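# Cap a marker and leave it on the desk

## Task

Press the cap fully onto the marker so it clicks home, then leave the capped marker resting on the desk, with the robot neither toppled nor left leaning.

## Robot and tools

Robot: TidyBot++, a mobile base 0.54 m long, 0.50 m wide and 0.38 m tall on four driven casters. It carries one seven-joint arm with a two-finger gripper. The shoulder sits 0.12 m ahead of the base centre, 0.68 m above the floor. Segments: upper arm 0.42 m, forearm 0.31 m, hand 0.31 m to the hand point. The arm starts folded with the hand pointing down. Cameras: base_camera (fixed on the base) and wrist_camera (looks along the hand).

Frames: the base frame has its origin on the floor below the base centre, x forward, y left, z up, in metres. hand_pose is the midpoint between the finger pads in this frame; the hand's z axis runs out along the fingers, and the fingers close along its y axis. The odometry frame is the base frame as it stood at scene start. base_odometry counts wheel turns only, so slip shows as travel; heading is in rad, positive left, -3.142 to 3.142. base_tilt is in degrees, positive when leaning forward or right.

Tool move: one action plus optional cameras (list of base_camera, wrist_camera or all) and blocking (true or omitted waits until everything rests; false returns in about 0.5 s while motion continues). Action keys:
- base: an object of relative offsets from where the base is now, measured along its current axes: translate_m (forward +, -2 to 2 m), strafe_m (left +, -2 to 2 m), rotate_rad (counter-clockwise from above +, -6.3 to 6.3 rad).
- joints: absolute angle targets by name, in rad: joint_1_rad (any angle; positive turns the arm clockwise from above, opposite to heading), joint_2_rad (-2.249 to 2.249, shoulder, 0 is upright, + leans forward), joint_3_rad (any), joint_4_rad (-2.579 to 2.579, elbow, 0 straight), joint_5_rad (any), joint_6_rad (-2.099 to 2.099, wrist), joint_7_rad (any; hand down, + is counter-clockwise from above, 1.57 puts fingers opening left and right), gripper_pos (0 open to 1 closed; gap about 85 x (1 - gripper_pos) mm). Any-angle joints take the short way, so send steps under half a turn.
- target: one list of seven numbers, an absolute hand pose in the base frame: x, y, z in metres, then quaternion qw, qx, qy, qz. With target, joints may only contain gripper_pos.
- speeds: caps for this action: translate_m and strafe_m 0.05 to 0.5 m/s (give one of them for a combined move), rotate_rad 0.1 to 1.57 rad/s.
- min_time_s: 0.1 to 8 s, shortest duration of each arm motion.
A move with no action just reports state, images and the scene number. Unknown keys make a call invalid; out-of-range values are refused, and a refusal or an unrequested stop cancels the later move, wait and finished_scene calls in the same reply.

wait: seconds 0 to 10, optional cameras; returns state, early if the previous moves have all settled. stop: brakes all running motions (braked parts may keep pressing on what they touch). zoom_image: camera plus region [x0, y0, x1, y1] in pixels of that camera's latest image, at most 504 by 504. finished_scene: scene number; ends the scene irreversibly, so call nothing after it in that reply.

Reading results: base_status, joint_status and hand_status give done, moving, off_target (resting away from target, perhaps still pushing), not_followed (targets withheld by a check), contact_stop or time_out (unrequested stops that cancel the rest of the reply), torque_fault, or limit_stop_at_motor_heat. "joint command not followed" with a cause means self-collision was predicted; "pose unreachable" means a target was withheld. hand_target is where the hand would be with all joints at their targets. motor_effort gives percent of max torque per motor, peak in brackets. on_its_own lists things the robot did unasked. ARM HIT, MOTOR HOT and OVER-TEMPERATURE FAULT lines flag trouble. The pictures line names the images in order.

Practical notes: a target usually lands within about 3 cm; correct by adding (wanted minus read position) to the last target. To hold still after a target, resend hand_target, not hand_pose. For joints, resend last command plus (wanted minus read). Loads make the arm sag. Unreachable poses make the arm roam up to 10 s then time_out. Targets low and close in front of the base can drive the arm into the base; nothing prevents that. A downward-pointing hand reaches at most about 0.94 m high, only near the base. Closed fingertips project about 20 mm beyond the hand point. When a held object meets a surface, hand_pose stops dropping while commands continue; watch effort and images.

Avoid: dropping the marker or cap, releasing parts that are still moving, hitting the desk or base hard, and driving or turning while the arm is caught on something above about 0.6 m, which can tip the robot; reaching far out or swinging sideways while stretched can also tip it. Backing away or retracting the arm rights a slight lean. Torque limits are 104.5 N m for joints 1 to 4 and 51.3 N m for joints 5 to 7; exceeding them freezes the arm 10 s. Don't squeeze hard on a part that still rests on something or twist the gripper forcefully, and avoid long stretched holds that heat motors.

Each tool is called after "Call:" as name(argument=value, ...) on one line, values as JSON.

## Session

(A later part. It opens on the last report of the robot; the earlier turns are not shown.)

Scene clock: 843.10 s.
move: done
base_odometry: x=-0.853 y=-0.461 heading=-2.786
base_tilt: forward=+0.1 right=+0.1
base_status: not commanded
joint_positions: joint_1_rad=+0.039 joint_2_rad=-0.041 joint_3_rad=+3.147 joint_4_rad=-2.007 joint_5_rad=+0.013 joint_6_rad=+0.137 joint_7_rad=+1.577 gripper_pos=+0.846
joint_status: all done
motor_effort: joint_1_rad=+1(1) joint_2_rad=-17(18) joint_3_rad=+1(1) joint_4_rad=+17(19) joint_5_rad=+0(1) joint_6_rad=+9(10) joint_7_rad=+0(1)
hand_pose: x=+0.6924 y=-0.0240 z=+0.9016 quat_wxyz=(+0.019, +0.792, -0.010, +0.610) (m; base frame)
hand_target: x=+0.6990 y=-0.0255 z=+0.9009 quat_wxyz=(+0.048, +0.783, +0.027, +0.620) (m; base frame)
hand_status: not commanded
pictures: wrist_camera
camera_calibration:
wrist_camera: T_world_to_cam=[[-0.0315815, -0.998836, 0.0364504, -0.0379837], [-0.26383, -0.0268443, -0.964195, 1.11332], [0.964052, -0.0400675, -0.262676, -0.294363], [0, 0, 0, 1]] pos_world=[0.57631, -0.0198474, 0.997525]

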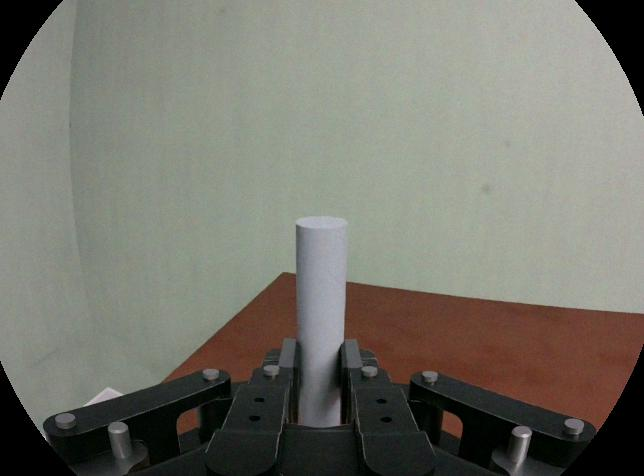

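Call:
move(joints={"joint_2_rad":0.019,"joint_4_rad":-2.084,"joint_6_rad":0.295}, min_time_s=1.5)

Call:
move(joints={"joint_2_rad":0.038,"joint_4_rad":-2.126,"joint_6_rad":0.37}, min_time_s=1.5)

Call:
move(joints={"joint_2_rad":0.0543,"joint_4_rad":-2.1483,"joint_6_rad":0.4083}, min_time_s=1.5, cameras=["wrist_camera"])

Scene clock: 858.47 s.
move: done
base_odometry: x=-0.853 y=-0.461 heading=-2.786
base_tilt: forward=+0.1 right=+0.1
base_status: not commanded
joint_positions: joint_1_rad=+0.039 joint_2_rad=-0.004 joint_3_rad=+3.147 joint_4_rad=-2.070 joint_5_rad=+0.013 joint_6_rad=+0.232 joint_7_rad=+1.577 gripper_pos=+0.846
joint_status: all done
motor_effort: joint_1_rad=+1(1) joint_2_rad=-18(19) joint_3_rad=+1(1) joint_4_rad=+17(18) joint_5_rad=-1(1) joint_6_rad=+9(11) joint_7_rad=+0(1)
hand_pose: x=+0.6942 y=-0.0237 z=+0.8721 quat_wxyz=(+0.018, +0.794, -0.010, +0.608) (m; base frame)
hand_target: x=+0.6999 y=-0.0242 z=+0.8697 quat_wxyz=(+0.045, +0.785, +0.028, +0.617) (m; base frame)
hand_status: not commanded
pictures: none

Scene clock: 860.27 s.
move: done
base_odometry: x=-0.853 y=-0.461 heading=-2.786
base_tilt: forward=+0.1 right=+0.0
base_status: not commanded
joint_positions: joint_1_rad=+0.039 joint_2_rad=+0.014 joint_3_rad=+3.147 joint_4_rad=-2.111 joint_5_rad=+0.013 joint_6_rad=+0.307 joint_7_rad=+1.577 gripper_pos=+0.846
joint_status: all done
motor_effort: joint_1_rad=+1(1) joint_2_rad=-18(19) joint_3_rad=+0(1) joint_4_rad=+16(18) joint_5_rad=-1(1) joint_6_rad=+8(10) joint_7_rad=+0(1)
hand_pose: x=+0.6936 y=-0.0233 z=+0.8606 quat_wxyz=(+0.018, +0.789, -0.009, +0.614) (m; base frame)
hand_target: x=+0.6987 y=-0.0232 z=+0.8575 quat_wxyz=(+0.044, +0.781, +0.029, +0.622) (m; base frame)
hand_status: not commanded
pictures: none

Scene clock: 862.07 s.
move: done
base_odometry: x=-0.853 y=-0.461 heading=-2.786
base_tilt: forward=+0.2 right=+0.1
base_status: not commanded
joint_positions: joint_1_rad=+0.039 joint_2_rad=+0.030 joint_3_rad=+3.147 joint_4_rad=-2.133 joint_5_rad=+0.013 joint_6_rad=+0.345 joint_7_rad=+1.577 gripper_pos=+0.846
joint_status: all done
motor_effort: joint_1_rad=+1(1) joint_2_rad=-19(19) joint_3_rad=+1(1) joint_4_rad=+16(17) joint_5_rad=-1(1) joint_6_rad=+9(10) joint_7_rad=+0(1)
hand_pose: x=+0.6939 y=-0.0232 z=+0.8506 quat_wxyz=(+0.018, +0.789, -0.009, +0.614) (m; base frame)
hand_target: x=+0.6986 y=-0.0227 z=+0.8472 quat_wxyz=(+0.043, +0.781, +0.029, +0.622) (m; base frame)
hand_status: not commanded
pictures: wrist_camera
camera_calibration:
wrist_camera: T_world_to_cam=[[-0.0296881, -0.998918, 0.0358081, -0.0359535], [-0.252973, -0.0271489, -0.967092, 1.05949], [0.967018, -0.0377696, -0.251893, -0.320355], [0, 0, 0, 1]] pos_world=[0.576745, -0.0192503, 0.94522]

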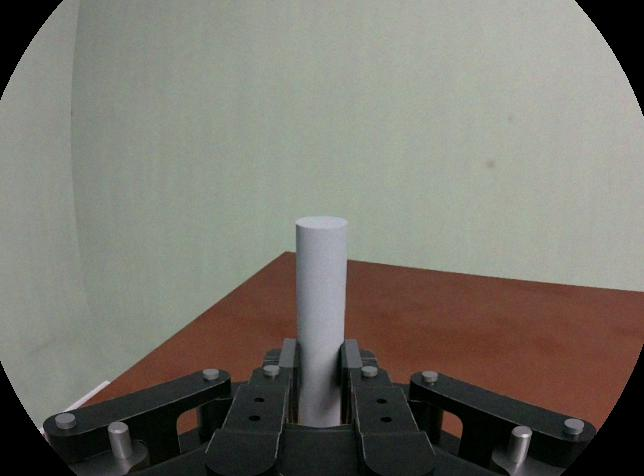

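Call:
move(joints={"joint_2_rad":-0.06,"joint_4_rad":-2.02,"joint_6_rad":0.16}, min_time_s=1.5, cameras=["wrist_camera"])

Call:
move(base={"translate_m":0.006}, speeds={"translate_m":0.05})

Call:
move(joints={"joint_2_rad":-0.02,"joint_4_rad":-2.02,"joint_6_rad":0.2}, min_time_s=1)

Call:
move(joints={"joint_2_rad":0.019,"joint_4_rad":-2.084,"joint_6_rad":0.292}, min_time_s=1.5, cameras=["wrist_camera"])

Scene clock: 885.73 s.
move: done
base_odometry: x=-0.853 y=-0.461 heading=-2.786
base_tilt: forward=+0.0 right=+0.0
base_status: not commanded
joint_positions: joint_1_rad=+0.039 joint_2_rad=-0.048 joint_3_rad=+3.147 joint_4_rad=-2.054 joint_5_rad=+0.013 joint_6_rad=+0.195 joint_7_rad=+1.577 gripper_pos=+0.846
joint_status: all done
motor_effort: joint_1_rad=+1(1) joint_2_rad=-16(20) joint_3_rad=+1(1) joint_4_rad=+17(18) joint_5_rad=-1(2) joint_6_rad=+9(10) joint_7_rad=+0(1)
hand_pose: x=+0.6857 y=-0.0235 z=+0.8956 quat_wxyz=(+0.019, +0.787, -0.010, +0.617) (m; base frame)
hand_target: x=+0.6872 y=-0.0254 z=+0.9117 quat_wxyz=(+0.048, +0.783, +0.027, +0.620) (m; base frame)
hand_status: not commanded
pictures: wrist_camera
camera_calibration:
wrist_camera: T_world_to_cam=[[-0.0315936, -0.998837, 0.0364185, -0.0374125], [-0.246055, -0.0275428, -0.968864, 1.09769], [0.968741, -0.0395709, -0.244899, -0.30853], [0, 0, 0, 1]] pos_world=[0.567796, -0.0193443, 0.989318]

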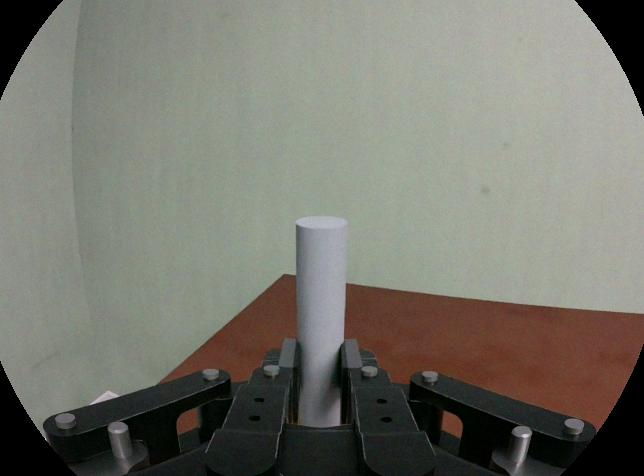

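Scene clock: 886.33 s.
move: done
base_odometry: x=-0.859 y=-0.463 heading=-2.785
base_tilt: forward=+0.1 right=+0.0
base_status: done
joint_positions: joint_1_rad=+0.040 joint_2_rad=-0.052 joint_3_rad=+3.147 joint_4_rad=-2.053 joint_5_rad=+0.013 joint_6_rad=+0.194 joint_7_rad=+1.577 gripper_pos=+0.846
joint_status: not commanded
motor_effort: joint_1_rad=+1(2) joint_2_rad=-17(20) joint_3_rad=+1(1) joint_4_rad=+17(18) joint_5_rad=-1(1) joint_6_rad=+9(10) joint_7_rad=+0(1)
hand_pose: x=+0.6850 y=-0.0237 z=+0.8983 quat_wxyz=(+0.019, +0.785, -0.010, +0.619) (m; base frame)
hand_target: x=+0.6872 y=-0.0254 z=+0.9117 quat_wxyz=(+0.048, +0.783, +0.027, +0.620) (m; base frame)
hand_status: not commanded
pictures: none

Scene clock: 887.63 s.
move: done
base_odometry: x=-0.859 y=-0.463 heading=-2.785
base_tilt: forward=+0.1 right=+0.1
base_status: not commanded
joint_positions: joint_1_rad=+0.040 joint_2_rad=-0.041 joint_3_rad=+3.147 joint_4_rad=-2.053 joint_5_rad=+0.013 joint_6_rad=+0.194 joint_7_rad=+1.577 gripper_pos=+0.846
joint_status: all done
motor_effort: joint_1_rad=+1(1) joint_2_rad=-17(19) joint_3_rad=+1(1) joint_4_rad=+17(18) joint_5_rad=-1(1) joint_6_rad=+9(10) joint_7_rad=+0(1)
hand_pose: x=+0.6874 y=-0.0238 z=+0.8919 quat_wxyz=(+0.019, +0.789, -0.010, +0.614) (m; base frame)
hand_target: x=+0.6990 y=-0.0255 z=+0.9009 quat_wxyz=(+0.048, +0.783, +0.027, +0.620) (m; base frame)
hand_status: not commanded
pictures: none

Scene clock: 889.43 s.
move: done
base_odometry: x=-0.859 y=-0.463 heading=-2.785
base_tilt: forward=+0.1 right=+0.1
base_status: not commanded
joint_positions: joint_1_rad=+0.040 joint_2_rad=-0.004 joint_3_rad=+3.147 joint_4_rad=-2.070 joint_5_rad=+0.013 joint_6_rad=+0.230 joint_7_rad=+1.577 gripper_pos=+0.846
joint_status: all done
motor_effort: joint_1_rad=+1(1) joint_2_rad=-19(19) joint_3_rad=+1(1) joint_4_rad=+17(18) joint_5_rad=-1(1) joint_6_rad=+9(10) joint_7_rad=+1(1)
hand_pose: x=+0.6939 y=-0.0239 z=+0.8710 quat_wxyz=(+0.018, +0.795, -0.010, +0.607) (m; base frame)
hand_target: x=+0.6997 y=-0.0243 z=+0.8688 quat_wxyz=(+0.045, +0.786, +0.028, +0.616) (m; base frame)
hand_status: not commanded
pictures: wrist_camera
camera_calibration:
wrist_camera: T_world_to_cam=[[-0.0306281, -0.998879, 0.0360992, -0.0370467], [-0.271491, -0.0264447, -0.962078, 1.08767], [0.961954, -0.0392673, -0.270376, -0.295652], [0, 0, 0, 1]] pos_world=[0.578562, -0.0198515, 0.967827]

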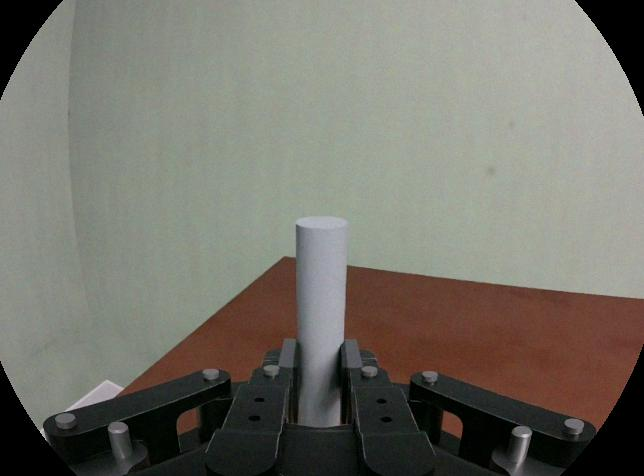

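Call:
move(joints={"joint_2_rad":0.038,"joint_4_rad":-2.126,"joint_6_rad":0.363}, min_time_s=1.5)

Call:
move(joints={"joint_2_rad":0.0543,"joint_4_rad":-2.1483,"joint_6_rad":0.401}, min_time_s=1.5)

Call:
move(joints={"joint_2_rad":0.0625,"joint_4_rad":-2.1595,"joint_6_rad":0.4203}, min_time_s=1.2)

Call:
move(joints={"joint_2_rad":0.0706,"joint_4_rad":-2.1706,"joint_6_rad":0.4397}, min_time_s=1.2)

Call:
move(joints={"joint_2_rad":0.079,"joint_4_rad":-2.1818,"joint_6_rad":0.459}, min_time_s=1.2, cameras=["wrist_camera"])

Scene clock: 909.30 s.
move: done
base_odometry: x=-0.859 y=-0.463 heading=-2.785
base_tilt: forward=+0.1 right=+0.1
base_status: not commanded
joint_positions: joint_1_rad=+0.040 joint_2_rad=+0.014 joint_3_rad=+3.147 joint_4_rad=-2.111 joint_5_rad=+0.013 joint_6_rad=+0.300 joint_7_rad=+1.577 gripper_pos=+0.846
joint_status: all done
motor_effort: joint_1_rad=+1(1) joint_2_rad=-18(19) joint_3_rad=+0(1) joint_4_rad=+16(18) joint_5_rad=-1(1) joint_6_rad=+8(10) joint_7_rad=+0(1)
hand_pose: x=+0.6931 y=-0.0236 z=+0.8585 quat_wxyz=(+0.018, +0.791, -0.009, +0.611) (m; base frame)
hand_target: x=+0.6982 y=-0.0232 z=+0.8554 quat_wxyz=(+0.044, +0.783, +0.029, +0.620) (m; base frame)
hand_status: not commanded
pictures: none

Scene clock: 911.10 s.
move: done
base_odometry: x=-0.859 y=-0.463 heading=-2.785
base_tilt: forward=+0.1 right=+0.1
base_status: not commanded
joint_positions: joint_1_rad=+0.040 joint_2_rad=+0.030 joint_3_rad=+3.147 joint_4_rad=-2.133 joint_5_rad=+0.013 joint_6_rad=+0.338 joint_7_rad=+1.577 gripper_pos=+0.846
joint_status: all done
motor_effort: joint_1_rad=+1(1) joint_2_rad=-18(19) joint_3_rad=+1(1) joint_4_rad=+16(17) joint_5_rad=-1(1) joint_6_rad=+9(10) joint_7_rad=+0(1)
hand_pose: x=+0.6934 y=-0.0234 z=+0.8484 quat_wxyz=(+0.018, +0.791, -0.009, +0.611) (m; base frame)
hand_target: x=+0.6981 y=-0.0227 z=+0.8450 quat_wxyz=(+0.043, +0.783, +0.029, +0.619) (m; base frame)
hand_status: not commanded
pictures: none

Scene clock: 912.60 s.
move: done
base_odometry: x=-0.859 y=-0.463 heading=-2.785
base_tilt: forward=+0.0 right=+0.1
base_status: not commanded
joint_positions: joint_1_rad=+0.040 joint_2_rad=+0.038 joint_3_rad=+3.147 joint_4_rad=-2.144 joint_5_rad=+0.013 joint_6_rad=+0.358 joint_7_rad=+1.577 gripper_pos=+0.846
joint_status: all done
motor_effort: joint_1_rad=+1(1) joint_2_rad=-18(20) joint_3_rad=+0(1) joint_4_rad=+16(17) joint_5_rad=+0(1) joint_6_rad=+10(10) joint_7_rad=+0(1)
hand_pose: x=+0.6933 y=-0.0233 z=+0.8435 quat_wxyz=(+0.018, +0.791, -0.009, +0.612) (m; base frame)
hand_target: x=+0.6979 y=-0.0225 z=+0.8398 quat_wxyz=(+0.043, +0.783, +0.029, +0.619) (m; base frame)
hand_status: not commanded
pictures: none

Scene clock: 914.10 s.
move: done
base_odometry: x=-0.859 y=-0.463 heading=-2.785
base_tilt: forward=+0.2 right=+0.0
base_status: not commanded
joint_positions: joint_1_rad=+0.040 joint_2_rad=+0.046 joint_3_rad=+3.147 joint_4_rad=-2.155 joint_5_rad=+0.013 joint_6_rad=+0.377 joint_7_rad=+1.577 gripper_pos=+0.846
joint_status: all done
motor_effort: joint_1_rad=+1(1) joint_2_rad=-18(20) joint_3_rad=+0(1) joint_4_rad=+16(17) joint_5_rad=-1(2) joint_6_rad=+9(10) joint_7_rad=+0(1)
hand_pose: x=+0.6932 y=-0.0232 z=+0.8386 quat_wxyz=(+0.018, +0.791, -0.009, +0.612) (m; base frame)
hand_target: x=+0.6976 y=-0.0222 z=+0.8349 quat_wxyz=(+0.042, +0.783, +0.029, +0.619) (m; base frame)
hand_status: not commanded
pictures: none

Scene clock: 915.60 s.
move: done
base_odometry: x=-0.859 y=-0.463 heading=-2.785
base_tilt: forward=+0.1 right=+0.1
base_status: not commanded
joint_positions: joint_1_rad=+0.040 joint_2_rad=+0.055 joint_3_rad=+3.147 joint_4_rad=-2.166 joint_5_rad=+0.013 joint_6_rad=+0.396 joint_7_rad=+1.577 gripper_pos=+0.846
joint_status: all done
motor_effort: joint_1_rad=+1(1) joint_2_rad=-18(20) joint_3_rad=+1(1) joint_4_rad=+16(17) joint_5_rad=-1(1) joint_6_rad=+9(10) joint_7_rad=+0(1)
hand_pose: x=+0.6931 y=-0.0232 z=+0.8334 quat_wxyz=(+0.018, +0.791, -0.009, +0.612) (m; base frame)
hand_target: x=+0.6972 y=-0.0220 z=+0.8297 quat_wxyz=(+0.042, +0.783, +0.029, +0.619) (m; base frame)
hand_status: not commanded
pictures: wrist_camera
camera_calibration:
wrist_camera: T_world_to_cam=[[-0.0291849, -0.998946, 0.0354241, -0.0354086], [-0.259539, -0.0266506, -0.965365, 1.04578], [0.965292, -0.037368, -0.258488, -0.317211], [0, 0, 0, 1]] pos_world=[0.576589, -0.0193541, 0.928821]

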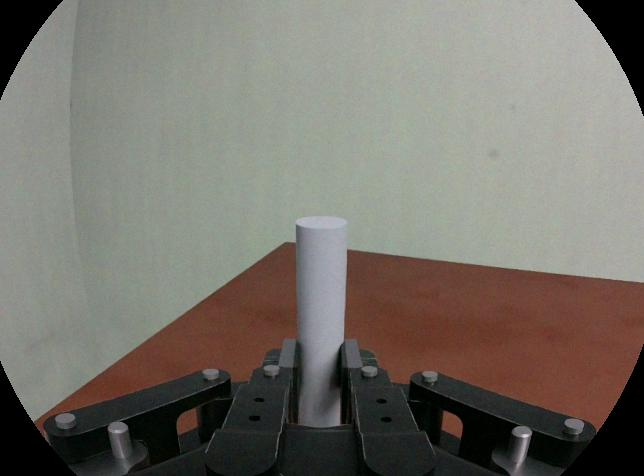

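Call:
move(joints={"joint_2_rad":0.088,"joint_4_rad":-2.1925,"joint_6_rad":0.4785}, min_time_s=1)

Call:
move(joints={"joint_2_rad":0.0975,"joint_4_rad":-2.2028,"joint_6_rad":0.4983}, min_time_s=1)

Call:
move(joints={"joint_2_rad":0.1035,"joint_4_rad":-2.209,"joint_6_rad":0.5105}, min_time_s=1)

Call:
move(joints={"joint_2_rad":0.109,"joint_4_rad":-2.2155,"joint_6_rad":0.5225}, min_time_s=1, cameras=["wrist_camera"])

Scene clock: 926.23 s.
move: done
base_odometry: x=-0.859 y=-0.463 heading=-2.785
base_tilt: forward=+0.1 right=+0.1
base_status: not commanded
joint_positions: joint_1_rad=+0.040 joint_2_rad=+0.062 joint_3_rad=+3.147 joint_4_rad=-2.175 joint_5_rad=+0.013 joint_6_rad=+0.418 joint_7_rad=+1.577 gripper_pos=+0.846
joint_status: all done
motor_effort: joint_1_rad=+1(1) joint_2_rad=-18(20) joint_3_rad=+0(1) joint_4_rad=+15(16) joint_5_rad=-1(1) joint_6_rad=+9(10) joint_7_rad=+0(1)
hand_pose: x=+0.6934 y=-0.0231 z=+0.8311 quat_wxyz=(+0.018, +0.789, -0.009, +0.614) (m; base frame)
hand_target: x=+0.6970 y=-0.0217 z=+0.8246 quat_wxyz=(+0.042, +0.784, +0.029, +0.619) (m; base frame)
hand_status: not commanded
pictures: none

Scene clock: 927.53 s.
move: done
base_odometry: x=-0.859 y=-0.463 heading=-2.785
base_tilt: forward=+0.1 right=+0.1
base_status: not commanded
joint_positions: joint_1_rad=+0.040 joint_2_rad=+0.068 joint_3_rad=+3.147 joint_4_rad=-2.183 joint_5_rad=+0.013 joint_6_rad=+0.443 joint_7_rad=+1.577 gripper_pos=+0.846
joint_status: all done
motor_effort: joint_1_rad=+1(1) joint_2_rad=-18(19) joint_3_rad=+0(1) joint_4_rad=+15(16) joint_5_rad=-1(1) joint_6_rad=+8(9) joint_7_rad=+0(1)
hand_pose: x=+0.6942 y=-0.0230 z=+0.8308 quat_wxyz=(+0.018, +0.786, -0.009, +0.618) (m; base frame)
hand_target: x=+0.6969 y=-0.0215 z=+0.8196 quat_wxyz=(+0.041, +0.784, +0.029, +0.619) (m; base frame)
hand_status: not commanded
pictures: none

Scene clock: 928.83 s.
move: done
base_odometry: x=-0.859 y=-0.463 heading=-2.785
base_tilt: forward=+0.1 right=+0.1
base_status: not commanded
joint_positions: joint_1_rad=+0.040 joint_2_rad=+0.072 joint_3_rad=+3.147 joint_4_rad=-2.187 joint_5_rad=+0.013 joint_6_rad=+0.458 joint_7_rad=+1.577 gripper_pos=+0.846
joint_status: all done
motor_effort: joint_1_rad=+1(1) joint_2_rad=-18(19) joint_3_rad=+0(1) joint_4_rad=+14(15) joint_5_rad=-1(1) joint_6_rad=+8(9) joint_7_rad=+0(1)
hand_pose: x=+0.6947 y=-0.0230 z=+0.8306 quat_wxyz=(+0.018, +0.784, -0.009, +0.621) (m; base frame)
hand_target: x=+0.6968 y=-0.0213 z=+0.8165 quat_wxyz=(+0.041, +0.784, +0.029, +0.619) (m; base frame)
hand_status: not commanded
pictures: none

Scene clock: 930.13 s.
move: done
base_odometry: x=-0.859 y=-0.463 heading=-2.785
base_tilt: forward=+0.1 right=+0.1
base_status: not commanded
joint_positions: joint_1_rad=+0.040 joint_2_rad=+0.076 joint_3_rad=+3.147 joint_4_rad=-2.192 joint_5_rad=+0.013 joint_6_rad=+0.472 joint_7_rad=+1.577 gripper_pos=+0.846
joint_status: all done
motor_effort: joint_1_rad=+1(1) joint_2_rad=-17(19) joint_3_rad=+0(1) joint_4_rad=+14(15) joint_5_rad=-1(1) joint_6_rad=+7(9) joint_7_rad=+0(1)
hand_pose: x=+0.6950 y=-0.0229 z=+0.8304 quat_wxyz=(+0.018, +0.782, -0.009, +0.623) (m; base frame)
hand_target: x=+0.6966 y=-0.0211 z=+0.8135 quat_wxyz=(+0.041, +0.784, +0.029, +0.619) (m; base frame)
hand_status: not commanded
pictures: wrist_camera
camera_calibration:
wrist_camera: T_world_to_cam=[[-0.0294817, -0.998935, 0.0355029, -0.0348935], [-0.230864, -0.027753, -0.97259, 1.02933], [0.972539, -0.03687, -0.2298, -0.348774], [0, 0, 0, 1]] pos_world=[0.575803, -0.0191485, 0.922208]

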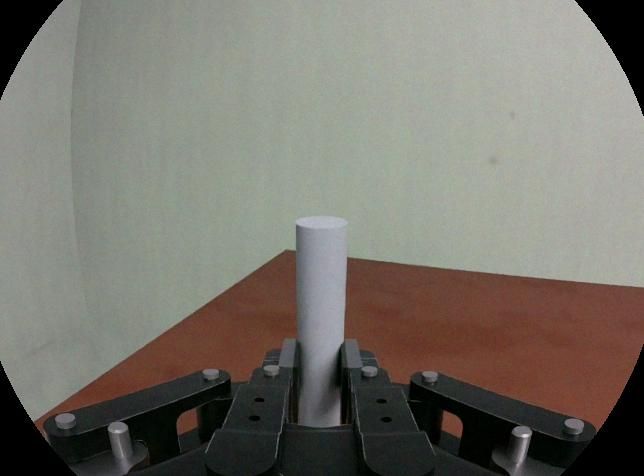

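Call:
move(joints={"joint_2_rad":0.12,"joint_4_rad":-2.228,"joint_6_rad":0.489}, min_time_s=1)

Call:
move(joints={"joint_2_rad":0.132,"joint_4_rad":-2.24,"joint_6_rad":0.465}, min_time_s=1, cameras=["wrist_camera"])

Scene clock: 965.17 s.
move: done
base_odometry: x=-0.859 y=-0.463 heading=-2.785
base_tilt: forward=+0.1 right=+0.1
base_status: not commanded
joint_positions: joint_1_rad=+0.040 joint_2_rad=+0.076 joint_3_rad=+3.147 joint_4_rad=-2.193 joint_5_rad=+0.013 joint_6_rad=+0.472 joint_7_rad=+1.577 gripper_pos=+0.846
joint_status: all done
motor_effort: joint_1_rad=+1(1) joint_2_rad=-15(17) joint_3_rad=+0(1) joint_4_rad=+12(14) joint_5_rad=+0(1) joint_6_rad=+5(8) joint_7_rad=+0(1)
hand_pose: x=+0.6948 y=-0.0229 z=+0.8297 quat_wxyz=(+0.018, +0.782, -0.009, +0.623) (m; base frame)
hand_target: x=+0.6915 y=-0.0213 z=+0.7905 quat_wxyz=(+0.039, +0.801, +0.030, +0.597) (m; base frame)
hand_status: not commanded
pictures: none

Scene clock: 966.47 s.
move: done
base_odometry: x=-0.859 y=-0.463 heading=-2.785
base_tilt: forward=+0.1 right=+0.1
base_status: not commanded
joint_positions: joint_1_rad=+0.041 joint_2_rad=+0.077 joint_3_rad=+3.147 joint_4_rad=-2.195 joint_5_rad=+0.013 joint_6_rad=+0.472 joint_7_rad=+1.578 gripper_pos=+0.846
joint_status: all done
motor_effort: joint_1_rad=+0(1) joint_2_rad=-12(16) joint_3_rad=+0(0) joint_4_rad=+10(12) joint_5_rad=-1(1) joint_6_rad=+4(7) joint_7_rad=+0(0)
hand_pose: x=+0.6945 y=-0.0234 z=+0.8280 quat_wxyz=(+0.018, +0.783, -0.009, +0.622) (m; base frame)
hand_target: x=+0.6865 y=-0.0213 z=+0.7703 quat_wxyz=(+0.038, +0.815, +0.030, +0.577) (m; base frame)
hand_status: not commanded
pictures: wrist_camera
camera_calibration:
wrist_camera: T_world_to_cam=[[-0.0300631, -0.998899, 0.0360069, -0.0352633], [-0.234995, -0.0279502, -0.971595, 1.02897], [0.971531, -0.0376706, -0.233896, -0.344596], [0, 0, 0, 1]] pos_world=[0.575529, -0.0194457, 0.920412]

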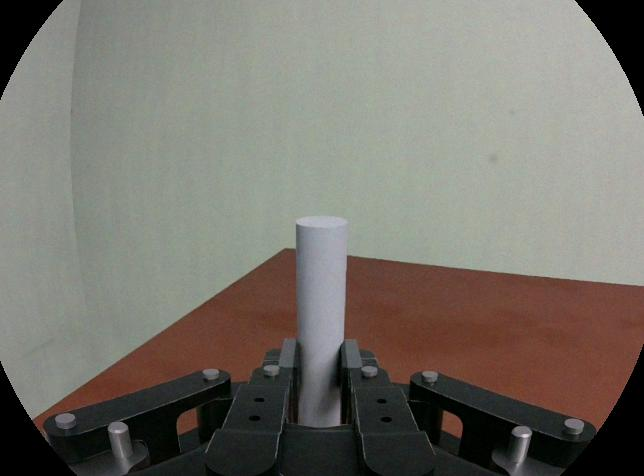

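Call:
move(joints={"joint_2_rad":0.155,"joint_4_rad":-2.2645,"joint_6_rad":0.43}, min_time_s=1)

Call:
move(joints={"joint_2_rad":0.178,"joint_4_rad":-2.289,"joint_6_rad":0.395}, min_time_s=1)

Call:
move(joints={"joint_2_rad":0.201,"joint_4_rad":-2.3135,"joint_6_rad":0.36}, min_time_s=1)

Call:
move(joints={"joint_2_rad":0.224,"joint_4_rad":-2.338,"joint_6_rad":0.325}, min_time_s=1, cameras=["wrist_camera"])

Scene clock: 985.30 s.
move: off_target
base_odometry: x=-0.859 y=-0.463 heading=-2.785
base_tilt: forward=+0.0 right=+0.1
base_status: not commanded
joint_positions: joint_1_rad=+0.041 joint_2_rad=+0.077 joint_3_rad=+3.147 joint_4_rad=-2.197 joint_5_rad=+0.013 joint_6_rad=+0.472 joint_7_rad=+1.578 gripper_pos=+0.846
joint_status: joint_4_rad off_target (ended at -2.197, target -2.264); the others done
motor_effort: joint_1_rad=+0(0) joint_2_rad=-7(12) joint_3_rad=+0(0) joint_4_rad=+7(10) joint_5_rad=+0(1) joint_6_rad=-2(4) joint_7_rad=+0(0)
hand_pose: x=+0.6939 y=-0.0238 z=+0.8269 quat_wxyz=(+0.018, +0.784, -0.009, +0.621) (m; base frame)
hand_target: x=+0.6757 y=-0.0212 z=+0.7349 quat_wxyz=(+0.036, +0.838, +0.030, +0.543) (m; base frame)
hand_status: not commanded
pictures: none

Scene clock: 986.60 s.
move: off_target
base_odometry: x=-0.859 y=-0.463 heading=-2.785
base_tilt: forward=+0.1 right=+0.1
base_status: not commanded
joint_positions: joint_1_rad=+0.042 joint_2_rad=+0.077 joint_3_rad=+3.147 joint_4_rad=-2.198 joint_5_rad=+0.013 joint_6_rad=+0.472 joint_7_rad=+1.578 gripper_pos=+0.846
joint_status: joint_2_rad off_target (ended at +0.077, target +0.178); joint_4_rad off_target (ended at -2.198, target -2.289); the others done
motor_effort: joint_1_rad=+0(0) joint_2_rad=-3(8) joint_3_rad=+0(0) joint_4_rad=+3(7) joint_5_rad=+0(1) joint_6_rad=-5(6) joint_7_rad=+1(1)
hand_pose: x=+0.6934 y=-0.0240 z=+0.8260 quat_wxyz=(+0.018, +0.784, -0.009, +0.620) (m; base frame)
hand_target: x=+0.6624 y=-0.0210 z=+0.7007 quat_wxyz=(+0.034, +0.860, +0.030, +0.508) (m; base frame)
hand_status: not commanded
pictures: none

Scene clock: 987.90 s.
move: off_target
base_odometry: x=-0.859 y=-0.463 heading=-2.785
base_tilt: forward=+0.1 right=+0.1
base_status: not commanded
joint_positions: joint_1_rad=+0.042 joint_2_rad=+0.077 joint_3_rad=+3.147 joint_4_rad=-2.200 joint_5_rad=+0.013 joint_6_rad=+0.472 joint_7_rad=+1.578 gripper_pos=+0.846
joint_status: joint_2_rad off_target (ended at +0.077, target +0.201); joint_4_rad off_target (ended at -2.200, target -2.313); the others done
motor_effort: joint_1_rad=+0(0) joint_2_rad=+1(4) joint_3_rad=+0(0) joint_4_rad=+0(3) joint_5_rad=-1(1) joint_6_rad=-9(10) joint_7_rad=+0(0)
hand_pose: x=+0.6929 y=-0.0241 z=+0.8250 quat_wxyz=(+0.018, +0.785, -0.009, +0.619) (m; base frame)
hand_target: x=+0.6467 y=-0.0207 z=+0.6679 quat_wxyz=(+0.031, +0.880, +0.030, +0.473) (m; base frame)
hand_status: not commanded
pictures: none

Scene clock: 989.17 s.
move: off_target
base_odometry: x=-0.859 y=-0.463 heading=-2.785
base_tilt: forward=+0.1 right=+0.1
base_status: not commanded
joint_positions: joint_1_rad=+0.042 joint_2_rad=+0.077 joint_3_rad=+3.147 joint_4_rad=-2.201 joint_5_rad=+0.013 joint_6_rad=+0.472 joint_7_rad=+1.578 gripper_pos=+0.846
joint_status: joint_2_rad off_target (ended at +0.077, target +0.224); joint_4_rad off_target (ended at -2.201, target -2.338); joint_6_rad off_target (ended at +0.472, target +0.325)
motor_effort: joint_1_rad=+0(0) joint_2_rad=+5(5) joint_3_rad=+0(0) joint_4_rad=-4(4) joint_5_rad=+0(1) joint_6_rad=-14(14) joint_7_rad=+0(1)
hand_pose: x=+0.6927 y=-0.0242 z=+0.8244 quat_wxyz=(+0.018, +0.785, -0.009, +0.619) (m; base frame)
hand_target: x=+0.6289 y=-0.0202 z=+0.6366 quat_wxyz=(+0.029, +0.899, +0.030, +0.436) (m; base frame)
hand_status: not commanded
pictures: wrist_camera
camera_calibration:
wrist_camera: T_world_to_cam=[[-0.0311829, -0.998861, 0.0361239, -0.0352569], [-0.241427, -0.0275442, -0.970028, 1.02825], [0.969918, -0.0389696, -0.240294, -0.33747], [0, 0, 0, 1]] pos_world=[0.574467, -0.0200455, 0.917615]

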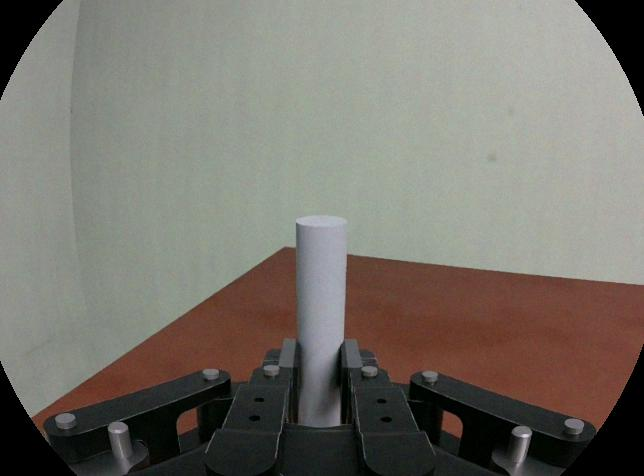

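Call:
move(joints={"joint_2_rad":0.247,"joint_4_rad":-2.3625,"joint_6_rad":0.29}, min_time_s=1)

Call:
move(joints={"joint_2_rad":0.27,"joint_4_rad":-2.387,"joint_6_rad":0.255}, min_time_s=1)

Call:
move(joints={"joint_2_rad":0.293,"joint_4_rad":-2.4115,"joint_6_rad":0.22}, min_time_s=1, cameras=["wrist_camera"])

Scene clock: 1015.27 s.
move: off_target
base_odometry: x=-0.859 y=-0.463 heading=-2.785
base_tilt: forward=+0.1 right=+0.1
base_status: not commanded
joint_positions: joint_1_rad=+0.042 joint_2_rad=+0.078 joint_3_rad=+3.147 joint_4_rad=-2.202 joint_5_rad=+0.013 joint_6_rad=+0.472 joint_7_rad=+1.578 gripper_pos=+0.846
joint_status: joint_2_rad off_target (ended at +0.078, target +0.247); joint_4_rad off_target (ended at -2.202, target -2.362); joint_6_rad off_target (ended at +0.472, target +0.290)
motor_effort: joint_1_rad=+0(0) joint_2_rad=+8(9) joint_3_rad=+0(0) joint_4_rad=-7(7) joint_5_rad=+0(1) joint_6_rad=-16(17) joint_7_rad=+0(1)
hand_pose: x=+0.6925 y=-0.0242 z=+0.8238 quat_wxyz=(+0.018, +0.785, -0.010, +0.619) (m; base frame)
hand_target: x=+0.6090 y=-0.0197 z=+0.6069 quat_wxyz=(+0.027, +0.916, +0.031, +0.399) (m; base frame)
hand_status: not commanded
pictures: none

Scene clock: 1016.57 s.
move: off_target
base_odometry: x=-0.859 y=-0.463 heading=-2.785
base_tilt: forward=+0.1 right=+0.1
base_status: not commanded
joint_positions: joint_1_rad=+0.042 joint_2_rad=+0.078 joint_3_rad=+3.147 joint_4_rad=-2.203 joint_5_rad=+0.013 joint_6_rad=+0.472 joint_7_rad=+1.578 gripper_pos=+0.846
joint_status: joint_2_rad off_target (ended at +0.078, target +0.270); joint_4_rad off_target (ended at -2.203, target -2.387); joint_6_rad off_target (ended at +0.472, target +0.255)
motor_effort: joint_1_rad=+0(0) joint_2_rad=+12(13) joint_3_rad=+0(0) joint_4_rad=-10(11) joint_5_rad=+0(1) joint_6_rad=-20(21) joint_7_rad=+0(1)
hand_pose: x=+0.6924 y=-0.0243 z=+0.8232 quat_wxyz=(+0.018, +0.786, -0.010, +0.618) (m; base frame)
hand_target: x=+0.5870 y=-0.0190 z=+0.5791 quat_wxyz=(+0.024, +0.932, +0.031, +0.361) (m; base frame)
hand_status: not commanded
pictures: none

Scene clock: 1017.87 s.
move: off_target
base_odometry: x=-0.859 y=-0.463 heading=-2.785
base_tilt: forward=+0.1 right=+0.1
base_status: not commanded
joint_positions: joint_1_rad=+0.042 joint_2_rad=+0.079 joint_3_rad=+3.147 joint_4_rad=-2.203 joint_5_rad=+0.013 joint_6_rad=+0.472 joint_7_rad=+1.578 gripper_pos=+0.846
joint_status: joint_2_rad off_target (ended at +0.079, target +0.293); joint_4_rad off_target (ended at -2.203, target -2.412); joint_6_rad off_target (ended at +0.472, target +0.220)
motor_effort: joint_1_rad=+0(0) joint_2_rad=+16(17) joint_3_rad=+0(0) joint_4_rad=-13(14) joint_5_rad=+0(1) joint_6_rad=-24(24) joint_7_rad=+0(1)
hand_pose: x=+0.6923 y=-0.0243 z=+0.8226 quat_wxyz=(+0.018, +0.786, -0.010, +0.618) (m; base frame)
hand_target: x=+0.5633 y=-0.0183 z=+0.5533 quat_wxyz=(+0.022, +0.946, +0.031, +0.322) (m; base frame)
hand_status: not commanded
pictures: wrist_camera
camera_calibration:
wrist_camera: T_world_to_cam=[[-0.0314028, -0.998854, 0.0361052, -0.0352652], [-0.24463, -0.0273435, -0.969231, 1.02786], [0.969108, -0.039269, -0.243491, -0.334275], [0, 0, 0, 1]] pos_world=[0.574287, -0.0202461, 0.916117]

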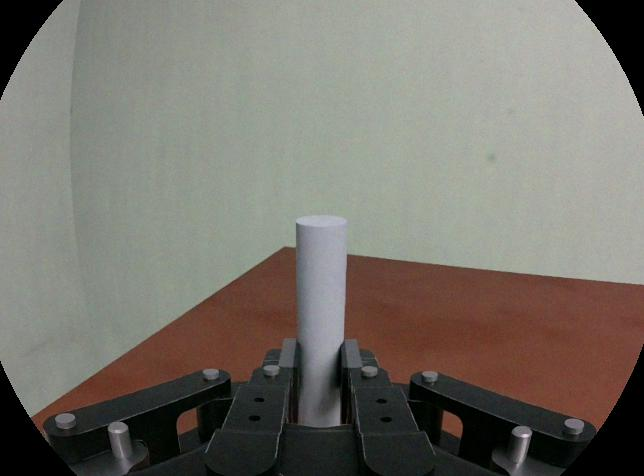

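Call:
move(joints={"joint_2_rad":0.201,"joint_4_rad":-2.3135,"joint_6_rad":0.36}, min_time_s=1)

Call:
move(joints={"joint_2_rad":0.13,"joint_4_rad":-2.235,"joint_6_rad":0.48}, min_time_s=1)

Call:
move(joints={"joint_2_rad":0.05,"joint_4_rad":-2.15,"joint_6_rad":0.43}, min_time_s=1.5)

Call:
move(joints={"joint_2_rad":-0.01,"joint_4_rad":-2.08,"joint_6_rad":0.25}, min_time_s=1.5, cameras=["wrist_camera"])

Scene clock: 1030.40 s.
move: off_target
base_odometry: x=-0.859 y=-0.463 heading=-2.785
base_tilt: forward=+0.0 right=+0.2
base_status: not commanded
joint_positions: joint_1_rad=+0.042 joint_2_rad=+0.077 joint_3_rad=+3.147 joint_4_rad=-2.202 joint_5_rad=+0.013 joint_6_rad=+0.473 joint_7_rad=+1.578 gripper_pos=+0.846
joint_status: joint_2_rad off_target (ended at +0.077, target +0.201); joint_4_rad off_target (ended at -2.202, target -2.313); the others done
motor_effort: joint_1_rad=+0(0) joint_2_rad=+5(16) joint_3_rad=+0(0) joint_4_rad=-4(14) joint_5_rad=-1(1) joint_6_rad=-13(24) joint_7_rad=+0(1)
hand_pose: x=+0.6923 y=-0.0243 z=+0.8243 quat_wxyz=(+0.018, +0.785, -0.010, +0.619) (m; base frame)
hand_target: x=+0.6467 y=-0.0207 z=+0.6679 quat_wxyz=(+0.031, +0.880, +0.030, +0.473) (m; base frame)
hand_status: not commanded
pictures: none

Scene clock: 1031.70 s.
move: done
base_odometry: x=-0.859 y=-0.463 heading=-2.785
base_tilt: forward=+0.1 right=+0.0
base_status: not commanded
joint_positions: joint_1_rad=+0.042 joint_2_rad=+0.076 joint_3_rad=+3.147 joint_4_rad=-2.202 joint_5_rad=+0.013 joint_6_rad=+0.480 joint_7_rad=+1.578 gripper_pos=+0.846
joint_status: all done
motor_effort: joint_1_rad=+1(1) joint_2_rad=-10(10) joint_3_rad=+1(1) joint_4_rad=+9(9) joint_5_rad=-1(1) joint_6_rad=+2(14) joint_7_rad=+0(1)
hand_pose: x=+0.6929 y=-0.0243 z=+0.8271 quat_wxyz=(+0.019, +0.783, -0.010, +0.622) (m; base frame)
hand_target: x=+0.6895 y=-0.0213 z=+0.7785 quat_wxyz=(+0.039, +0.809, +0.030, +0.586) (m; base frame)
hand_status: not commanded
pictures: none

Scene clock: 1033.53 s.
move: done
base_odometry: x=-0.859 y=-0.463 heading=-2.785
base_tilt: forward=+0.1 right=+0.0
base_status: not commanded
joint_positions: joint_1_rad=+0.042 joint_2_rad=+0.066 joint_3_rad=+3.147 joint_4_rad=-2.185 joint_5_rad=+0.013 joint_6_rad=+0.459 joint_7_rad=+1.578 gripper_pos=+0.846
joint_status: all done
motor_effort: joint_1_rad=+1(1) joint_2_rad=-20(20) joint_3_rad=+1(1) joint_4_rad=+15(16) joint_5_rad=-1(1) joint_6_rad=+9(10) joint_7_rad=+0(1)
hand_pose: x=+0.6944 y=-0.0245 z=+0.8359 quat_wxyz=(+0.019, +0.781, -0.010, +0.625) (m; base frame)
hand_target: x=+0.6989 y=-0.0224 z=+0.8553 quat_wxyz=(+0.044, +0.773, +0.029, +0.632) (m; base frame)
hand_status: not commanded
pictures: none

Scene clock: 1035.33 s.
move: done
base_odometry: x=-0.859 y=-0.463 heading=-2.785
base_tilt: forward=+0.1 right=+0.1
base_status: not commanded
joint_positions: joint_1_rad=+0.042 joint_2_rad=+0.004 joint_3_rad=+3.147 joint_4_rad=-2.115 joint_5_rad=+0.013 joint_6_rad=+0.286 joint_7_rad=+1.578 gripper_pos=+0.846
joint_status: all done
motor_effort: joint_1_rad=+1(1) joint_2_rad=-18(20) joint_3_rad=+0(1) joint_4_rad=+16(17) joint_5_rad=-1(1) joint_6_rad=+10(10) joint_7_rad=+0(1)
hand_pose: x=+0.6891 y=-0.0249 z=+0.8578 quat_wxyz=(+0.019, +0.794, -0.010, +0.608) (m; base frame)
hand_target: x=+0.6919 y=-0.0244 z=+0.8752 quat_wxyz=(+0.046, +0.789, +0.028, +0.612) (m; base frame)
hand_status: not commanded
pictures: wrist_camera
camera_calibration:
wrist_camera: T_world_to_cam=[[-0.0325422, -0.998797, 0.0366789, -0.0369571], [-0.267853, -0.0266407, -0.963091, 1.07196], [0.96291, -0.0411657, -0.266664, -0.298584], [0, 0, 0, 1]] pos_world=[0.573434, -0.0206464, 0.954127]

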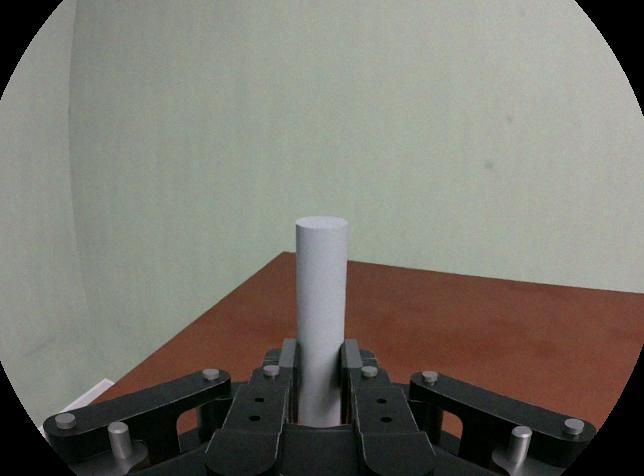

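Call:
move(joints={"joint_2_rad":-0.12,"joint_4_rad":-1.98,"joint_6_rad":0.05}, min_time_s=1.5)

Call:
move(joints={"joint_1_rad":-0.12,"joint_2_rad":-0.18,"joint_4_rad":-1.6,"joint_6_rad":-1.117}, min_time_s=2, cameras=["wrist_camera"])

Scene clock: 1048.17 s.
move: done
base_odometry: x=-0.859 y=-0.463 heading=-2.785
base_tilt: forward=+0.1 right=+0.2
base_status: not commanded
joint_positions: joint_1_rad=+0.042 joint_2_rad=-0.108 joint_3_rad=+3.147 joint_4_rad=-2.016 joint_5_rad=+0.013 joint_6_rad=+0.085 joint_7_rad=+1.578 gripper_pos=+0.846
joint_status: all done
motor_effort: joint_1_rad=+1(1) joint_2_rad=-16(19) joint_3_rad=+1(1) joint_4_rad=+18(18) joint_5_rad=-1(1) joint_6_rad=+9(10) joint_7_rad=+0(1)
hand_pose: x=+0.6712 y=-0.0250 z=+0.9189 quat_wxyz=(+0.020, +0.790, -0.011, +0.613) (m; base frame)
hand_target: x=+0.6717 y=-0.0262 z=+0.9361 quat_wxyz=(+0.050, +0.786, +0.026, +0.616) (m; base frame)
hand_status: not commanded
pictures: none

Scene clock: 1050.87 s.
move: done
base_odometry: x=-0.859 y=-0.463 heading=-2.785
base_tilt: forward=+0.1 right=+0.1
base_status: not commanded
joint_positions: joint_1_rad=-0.109 joint_2_rad=-0.169 joint_3_rad=+3.147 joint_4_rad=-1.634 joint_5_rad=+0.013 joint_6_rad=-1.079 joint_7_rad=+1.578 gripper_pos=+0.846
joint_status: all done
motor_effort: joint_1_rad=+1(2) joint_2_rad=-12(17) joint_3_rad=+1(1) joint_4_rad=+17(19) joint_5_rad=-1(1) joint_6_rad=+5(10) joint_7_rad=+0(1)
hand_pose: x=+0.5339 y=+0.0408 z=+0.8725 quat_wxyz=(-0.008, +0.954, +0.054, +0.294) (m; base frame)
hand_target: x=+0.5298 y=+0.0382 z=+0.8871 quat_wxyz=(+0.015, +0.950, +0.094, +0.298) (m; base frame)
hand_status: not commanded
pictures: wrist_camera
camera_calibration:
wrist_camera: T_world_to_cam=[[0.125429, -0.991775, 0.0254819, -0.0516514], [-0.822595, -0.118323, -0.556181, 0.991206], [0.554622, 0.0488002, -0.83067, 0.563852], [0, 0, 0, 1]] pos_world=[0.509115, 0.0385401, 1.02098]

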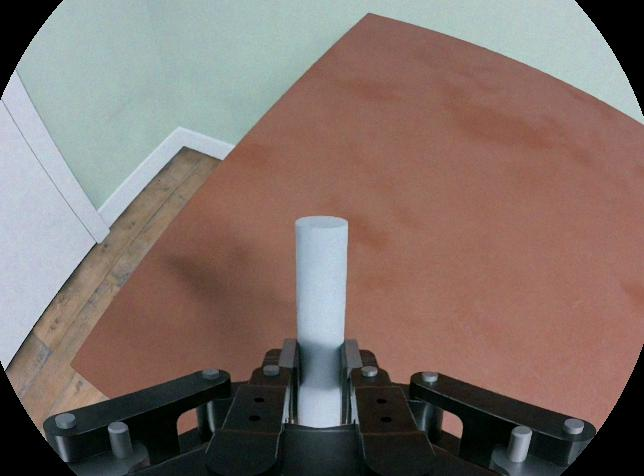

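Call:
move(base={"translate_m":0.05}, speeds={"translate_m":0.1})

Call:
move(joints={"joint_2_rad":0.2,"joint_4_rad":-1.05,"joint_6_rad":-1.9}, min_time_s=2)

Call:
move(joints={"joint_2_rad":0.443,"joint_4_rad":-0.996,"joint_6_rad":-1.954}, min_time_s=2, cameras=["wrist_camera"])

Scene clock: 1071.93 s.
move: done
base_odometry: x=-0.906 y=-0.481 heading=-2.785
base_tilt: forward=+0.1 right=+0.1
base_status: done
joint_positions: joint_1_rad=-0.109 joint_2_rad=-0.178 joint_3_rad=+3.147 joint_4_rad=-1.633 joint_5_rad=+0.013 joint_6_rad=-1.084 joint_7_rad=+1.578 gripper_pos=+0.846
joint_status: not commanded
motor_effort: joint_1_rad=+0(1) joint_2_rad=-11(15) joint_3_rad=+1(1) joint_4_rad=+17(17) joint_5_rad=+0(1) joint_6_rad=+5(7) joint_7_rad=+0(1)
hand_pose: x=+0.5313 y=+0.0405 z=+0.8755 quat_wxyz=(-0.008, +0.953, +0.054, +0.296) (m; base frame)
hand_target: x=+0.5298 y=+0.0382 z=+0.8871 quat_wxyz=(+0.015, +0.950, +0.094, +0.298) (m; base frame)
hand_status: not commanded
pictures: none

Scene clock: 1074.60 s.
move: done
base_odometry: x=-0.906 y=-0.481 heading=-2.785
base_tilt: forward=+0.1 right=+0.1
base_status: not commanded
joint_positions: joint_1_rad=-0.109 joint_2_rad=+0.179 joint_3_rad=+3.147 joint_4_rad=-1.082 joint_5_rad=+0.013 joint_6_rad=-1.857 joint_7_rad=+1.578 gripper_pos=+0.846
joint_status: all done
motor_effort: joint_1_rad=+1(1) joint_2_rad=-21(22) joint_3_rad=+0(1) joint_4_rad=+13(17) joint_5_rad=-1(2) joint_6_rad=+0(6) joint_7_rad=+1(1)
hand_pose: x=+0.4988 y=+0.0372 z=+0.8805 quat_wxyz=(+0.006, +0.998, +0.054, +0.012) (m; base frame)
hand_target: x=+0.4969 y=+0.0336 z=+0.8823 quat_wxyz=(+0.021, +0.996, +0.087, -0.004) (m; base frame)
hand_status: not commanded
pictures: none

Scene clock: 1076.93 s.
move: done
base_odometry: x=-0.906 y=-0.481 heading=-2.785
base_tilt: forward=+0.1 right=+0.1
base_status: not commanded
joint_positions: joint_1_rad=-0.109 joint_2_rad=+0.419 joint_3_rad=+3.147 joint_4_rad=-1.027 joint_5_rad=+0.013 joint_6_rad=-1.908 joint_7_rad=+1.578 gripper_pos=+0.846
joint_status: all done
motor_effort: joint_1_rad=+1(1) joint_2_rad=-28(30) joint_3_rad=+0(1) joint_4_rad=+13(14) joint_5_rad=-1(1) joint_6_rad=-2(4) joint_7_rad=+0(1)
hand_pose: x=+0.5346 y=+0.0413 z=+0.8009 quat_wxyz=(+0.013, +0.993, +0.054, -0.106) (m; base frame)
hand_target: x=+0.5319 y=+0.0381 z=+0.8020 quat_wxyz=(+0.025, +0.988, +0.088, -0.125) (m; base frame)
hand_status: not commanded
pictures: wrist_camera
camera_calibration:
wrist_camera: T_world_to_cam=[[0.128302, -0.991707, 0.00743072, -0.0365549], [-0.967996, -0.123597, 0.218418, 0.409548], [-0.215689, -0.0352163, -0.975827, 1.03554], [0, 0, 0, 1]] pos_world=[0.624485, 0.0508351, 0.921322]

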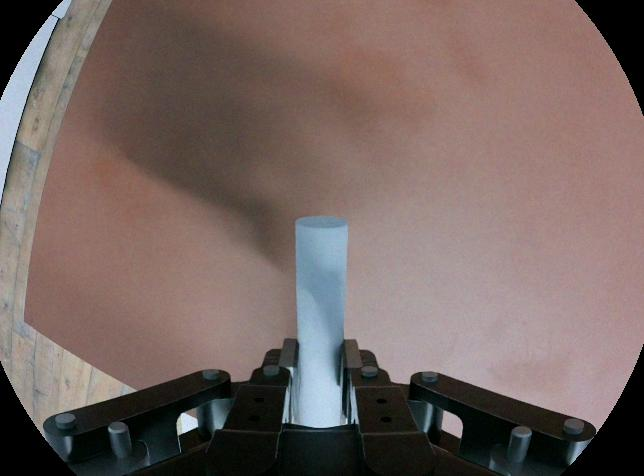

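Call:
move(joints={"joint_2_rad":0.469,"joint_4_rad":-1.157,"joint_6_rad":-1.765}, min_time_s=1.5)

Call:
move(joints={"joint_2_rad":0.4725,"joint_4_rad":-1.176,"joint_6_rad":-1.747}, min_time_s=1)

Call:
move(joints={"joint_2_rad":0.4745,"joint_4_rad":-1.186,"joint_6_rad":-1.738}, min_time_s=1, cameras=["wrist_camera"])

Scene clock: 1087.73 s.
move: done
base_odometry: x=-0.906 y=-0.481 heading=-2.785
base_tilt: forward=+0.1 right=+0.1
base_status: not commanded
joint_positions: joint_1_rad=-0.109 joint_2_rad=+0.441 joint_3_rad=+3.147 joint_4_rad=-1.143 joint_5_rad=+0.013 joint_6_rad=-1.804 joint_7_rad=+1.578 gripper_pos=+0.846
joint_status: all done
motor_effort: joint_1_rad=+1(1) joint_2_rad=-28(30) joint_3_rad=+0(0) joint_4_rad=+13(14) joint_5_rad=-1(1) joint_6_rad=-2(3) joint_7_rad=+0(1)
hand_pose: x=+0.5350 y=+0.0411 z=+0.7563 quat_wxyz=(+0.013, +0.991, +0.054, -0.122) (m; base frame)
hand_target: x=+0.5446 y=+0.0388 z=+0.7384 quat_wxyz=(+0.026, +0.988, +0.092, -0.124) (m; base frame)
hand_status: not commanded
pictures: none

Scene clock: 1089.00 s.
move: done
base_odometry: x=-0.906 y=-0.481 heading=-2.785
base_tilt: forward=+0.1 right=+0.1
base_status: not commanded
joint_positions: joint_1_rad=-0.109 joint_2_rad=+0.441 joint_3_rad=+3.147 joint_4_rad=-1.160 joint_5_rad=+0.013 joint_6_rad=-1.785 joint_7_rad=+1.578 gripper_pos=+0.846
joint_status: all done
motor_effort: joint_1_rad=+1(1) joint_2_rad=-29(29) joint_3_rad=+0(0) joint_4_rad=+13(14) joint_5_rad=-1(1) joint_6_rad=-2(4) joint_7_rad=+0(1)
hand_pose: x=+0.5353 y=+0.0411 z=+0.7506 quat_wxyz=(+0.014, +0.991, +0.054, -0.122) (m; base frame)
hand_target: x=+0.5442 y=+0.0387 z=+0.7310 quat_wxyz=(+0.026, +0.987, +0.093, -0.126) (m; base frame)
hand_status: not commanded
pictures: none

Scene clock: 1090.27 s.
move: done
base_odometry: x=-0.906 y=-0.481 heading=-2.785
base_tilt: forward=+0.1 right=+0.1
base_status: not commanded
joint_positions: joint_1_rad=-0.109 joint_2_rad=+0.442 joint_3_rad=+3.147 joint_4_rad=-1.167 joint_5_rad=+0.013 joint_6_rad=-1.779 joint_7_rad=+1.578 gripper_pos=+0.846
joint_status: all done
motor_effort: joint_1_rad=+1(1) joint_2_rad=-28(29) joint_3_rad=+0(0) joint_4_rad=+12(13) joint_5_rad=+0(1) joint_6_rad=-2(3) joint_7_rad=+0(1)
hand_pose: x=+0.5352 y=+0.0411 z=+0.7482 quat_wxyz=(+0.014, +0.991, +0.055, -0.122) (m; base frame)
hand_target: x=+0.5437 y=+0.0387 z=+0.7271 quat_wxyz=(+0.026, +0.987, +0.093, -0.127) (m; base frame)
hand_status: not commanded
pictures: wrist_camera
camera_calibration:
wrist_camera: T_world_to_cam=[[0.130148, -0.991471, 0.00677703, -0.0369316], [-0.959888, -0.124284, 0.251333, 0.392709], [-0.248347, -0.0392155, -0.967877, 0.995953], [0, 0, 0, 1]] pos_world=[0.629105, 0.0512476, 0.865509]

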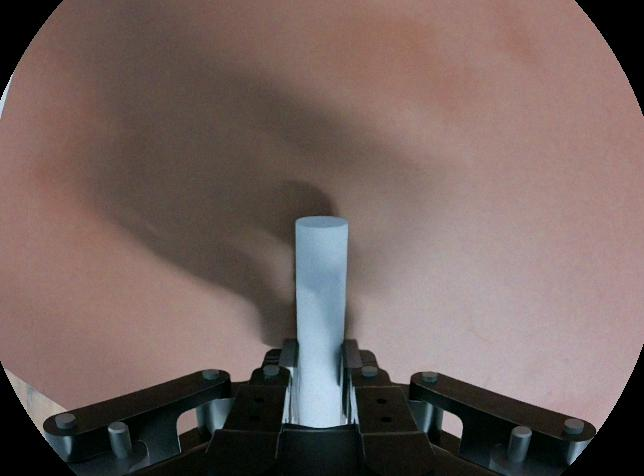

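Call:
move(joints={"joint_2_rad":0.4755,"joint_4_rad":-1.1915,"joint_6_rad":-1.733}, min_time_s=1)

Call:
move(joints={"gripper_pos":0.7})

Call:
move(joints={"gripper_pos":0.2})

Call:
move(joints={"joint_2_rad":0.4,"joint_4_rad":-1.08,"joint_6_rad":-1.90}, min_time_s=1.2)

Call:
move(joints={"joint_2_rad":0.05,"joint_4_rad":-1.3,"joint_6_rad":-1.65}, min_time_s=1.5, cameras=["wrist_camera"])

Scene clock: 1098.53 s.
move: done
base_odometry: x=-0.906 y=-0.481 heading=-2.785
base_tilt: forward=+0.1 right=+0.1
base_status: not commanded
joint_positions: joint_1_rad=-0.109 joint_2_rad=+0.442 joint_3_rad=+3.147 joint_4_rad=-1.169 joint_5_rad=+0.013 joint_6_rad=-1.777 joint_7_rad=+1.578 gripper_pos=+0.846
joint_status: all done
motor_effort: joint_1_rad=+1(1) joint_2_rad=-26(29) joint_3_rad=+0(0) joint_4_rad=+12(13) joint_5_rad=-1(2) joint_6_rad=-2(3) joint_7_rad=+0(1)
hand_pose: x=+0.5352 y=+0.0411 z=+0.7476 quat_wxyz=(+0.014, +0.991, +0.055, -0.122) (m; base frame)
hand_target: x=+0.5434 y=+0.0386 z=+0.7250 quat_wxyz=(+0.026, +0.987, +0.093, -0.128) (m; base frame)
hand_status: not commanded
pictures: none

Scene clock: 1099.30 s.
move: done
base_odometry: x=-0.906 y=-0.481 heading=-2.785
base_tilt: forward=+0.1 right=+0.1
base_status: not commanded
joint_positions: joint_1_rad=-0.109 joint_2_rad=+0.447 joint_3_rad=+3.147 joint_4_rad=-1.176 joint_5_rad=+0.013 joint_6_rad=-1.770 joint_7_rad=+1.578 gripper_pos=+0.700
joint_status: all done
motor_effort: joint_1_rad=+1(1) joint_2_rad=-29(29) joint_3_rad=+0(0) joint_4_rad=+13(13) joint_5_rad=-1(1) joint_6_rad=-2(4) joint_7_rad=+0(1)
hand_pose: x=+0.5352 y=+0.0411 z=+0.7431 quat_wxyz=(+0.014, +0.990, +0.055, -0.125) (m; base frame)
hand_target: x=+0.5434 y=+0.0386 z=+0.7250 quat_wxyz=(+0.026, +0.987, +0.093, -0.128) (m; base frame)
hand_status: not commanded
pictures: none

Scene clock: 1100.13 s.
move: done
base_odometry: x=-0.906 y=-0.481 heading=-2.785
base_tilt: forward=+0.1 right=+0.1
base_status: not commanded
joint_positions: joint_1_rad=-0.109 joint_2_rad=+0.447 joint_3_rad=+3.147 joint_4_rad=-1.176 joint_5_rad=+0.013 joint_6_rad=-1.770 joint_7_rad=+1.578 gripper_pos=+0.200
joint_status: all done
motor_effort: joint_1_rad=+1(1) joint_2_rad=-28(29) joint_3_rad=+0(0) joint_4_rad=+13(13) joint_5_rad=+0(1) joint_6_rad=-2(3) joint_7_rad=+0(1)
hand_pose: x=+0.5352 y=+0.0411 z=+0.7431 quat_wxyz=(+0.014, +0.991, +0.055, -0.125) (m; base frame)
hand_target: x=+0.5434 y=+0.0386 z=+0.7250 quat_wxyz=(+0.026, +0.987, +0.093, -0.128) (m; base frame)
hand_status: not commanded
pictures: none

Scene clock: 1101.70 s.
move: done
base_odometry: x=-0.906 y=-0.481 heading=-2.785
base_tilt: forward=+0.2 right=+0.1
base_status: not commanded
joint_positions: joint_1_rad=-0.109 joint_2_rad=+0.408 joint_3_rad=+3.147 joint_4_rad=-1.108 joint_5_rad=+0.013 joint_6_rad=-1.855 joint_7_rad=+1.578 gripper_pos=+0.200
joint_status: all done
motor_effort: joint_1_rad=+0(1) joint_2_rad=-27(30) joint_3_rad=+0(0) joint_4_rad=+13(14) joint_5_rad=-1(1) joint_6_rad=-2(3) joint_7_rad=+0(1)
hand_pose: x=+0.5272 y=+0.0404 z=+0.7818 quat_wxyz=(+0.013, +0.992, +0.054, -0.114) (m; base frame)
hand_target: x=+0.5209 y=+0.0365 z=+0.7956 quat_wxyz=(+0.025, +0.989, +0.089, -0.118) (m; base frame)
hand_status: not commanded
pictures: none

Scene clock: 1103.77 s.
move: done
base_odometry: x=-0.906 y=-0.481 heading=-2.785
base_tilt: forward=+0.1 right=+0.1
base_status: not commanded
joint_positions: joint_1_rad=-0.109 joint_2_rad=+0.053 joint_3_rad=+3.147 joint_4_rad=-1.285 joint_5_rad=+0.013 joint_6_rad=-1.695 joint_7_rad=+1.578 gripper_pos=+0.200
joint_status: all done
motor_effort: joint_1_rad=+1(1) joint_2_rad=-17(30) joint_3_rad=+1(1) joint_4_rad=+14(15) joint_5_rad=+0(1) joint_6_rad=+1(3) joint_7_rad=+0(1)
hand_pose: x=+0.4793 y=+0.0349 z=+0.8650 quat_wxyz=(+0.004, +0.997, +0.054, +0.054) (m; base frame)
hand_target: x=+0.4895 y=+0.0320 z=+0.8630 quat_wxyz=(+0.020, +0.993, +0.091, +0.071) (m; base frame)
hand_status: not commanded
pictures: wrist_camera
camera_calibration:
wrist_camera: T_world_to_cam=[[0.127554, -0.991736, 0.0137708, -0.0414176], [-0.986678, -0.128292, -0.100036, 0.625802], [0.100976, -0.000827363, -0.994889, 0.949445], [0, 0, 0, 1]] pos_world=[0.526877, 0.039996, 1.00776]

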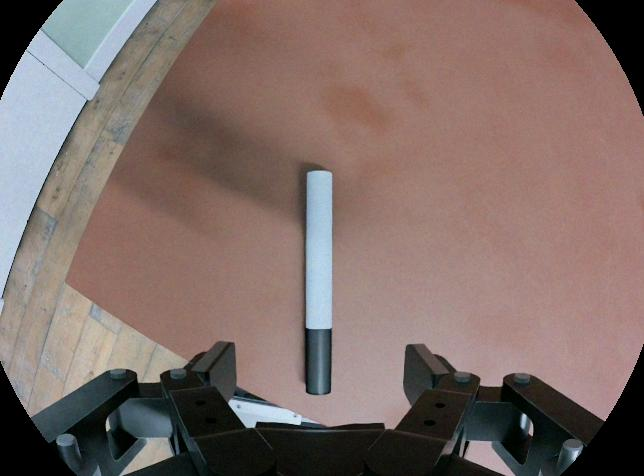

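Call:
zoom_image(camera="wrist_camera", region=[268, 280, 368, 400])

Scaled by 4.200.

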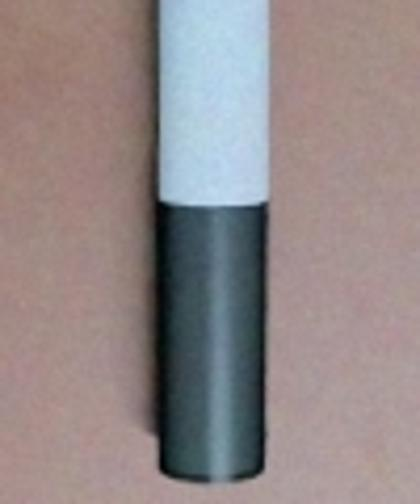

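Call:
finished_scene(scene=2)

The scene is finished: the task was done.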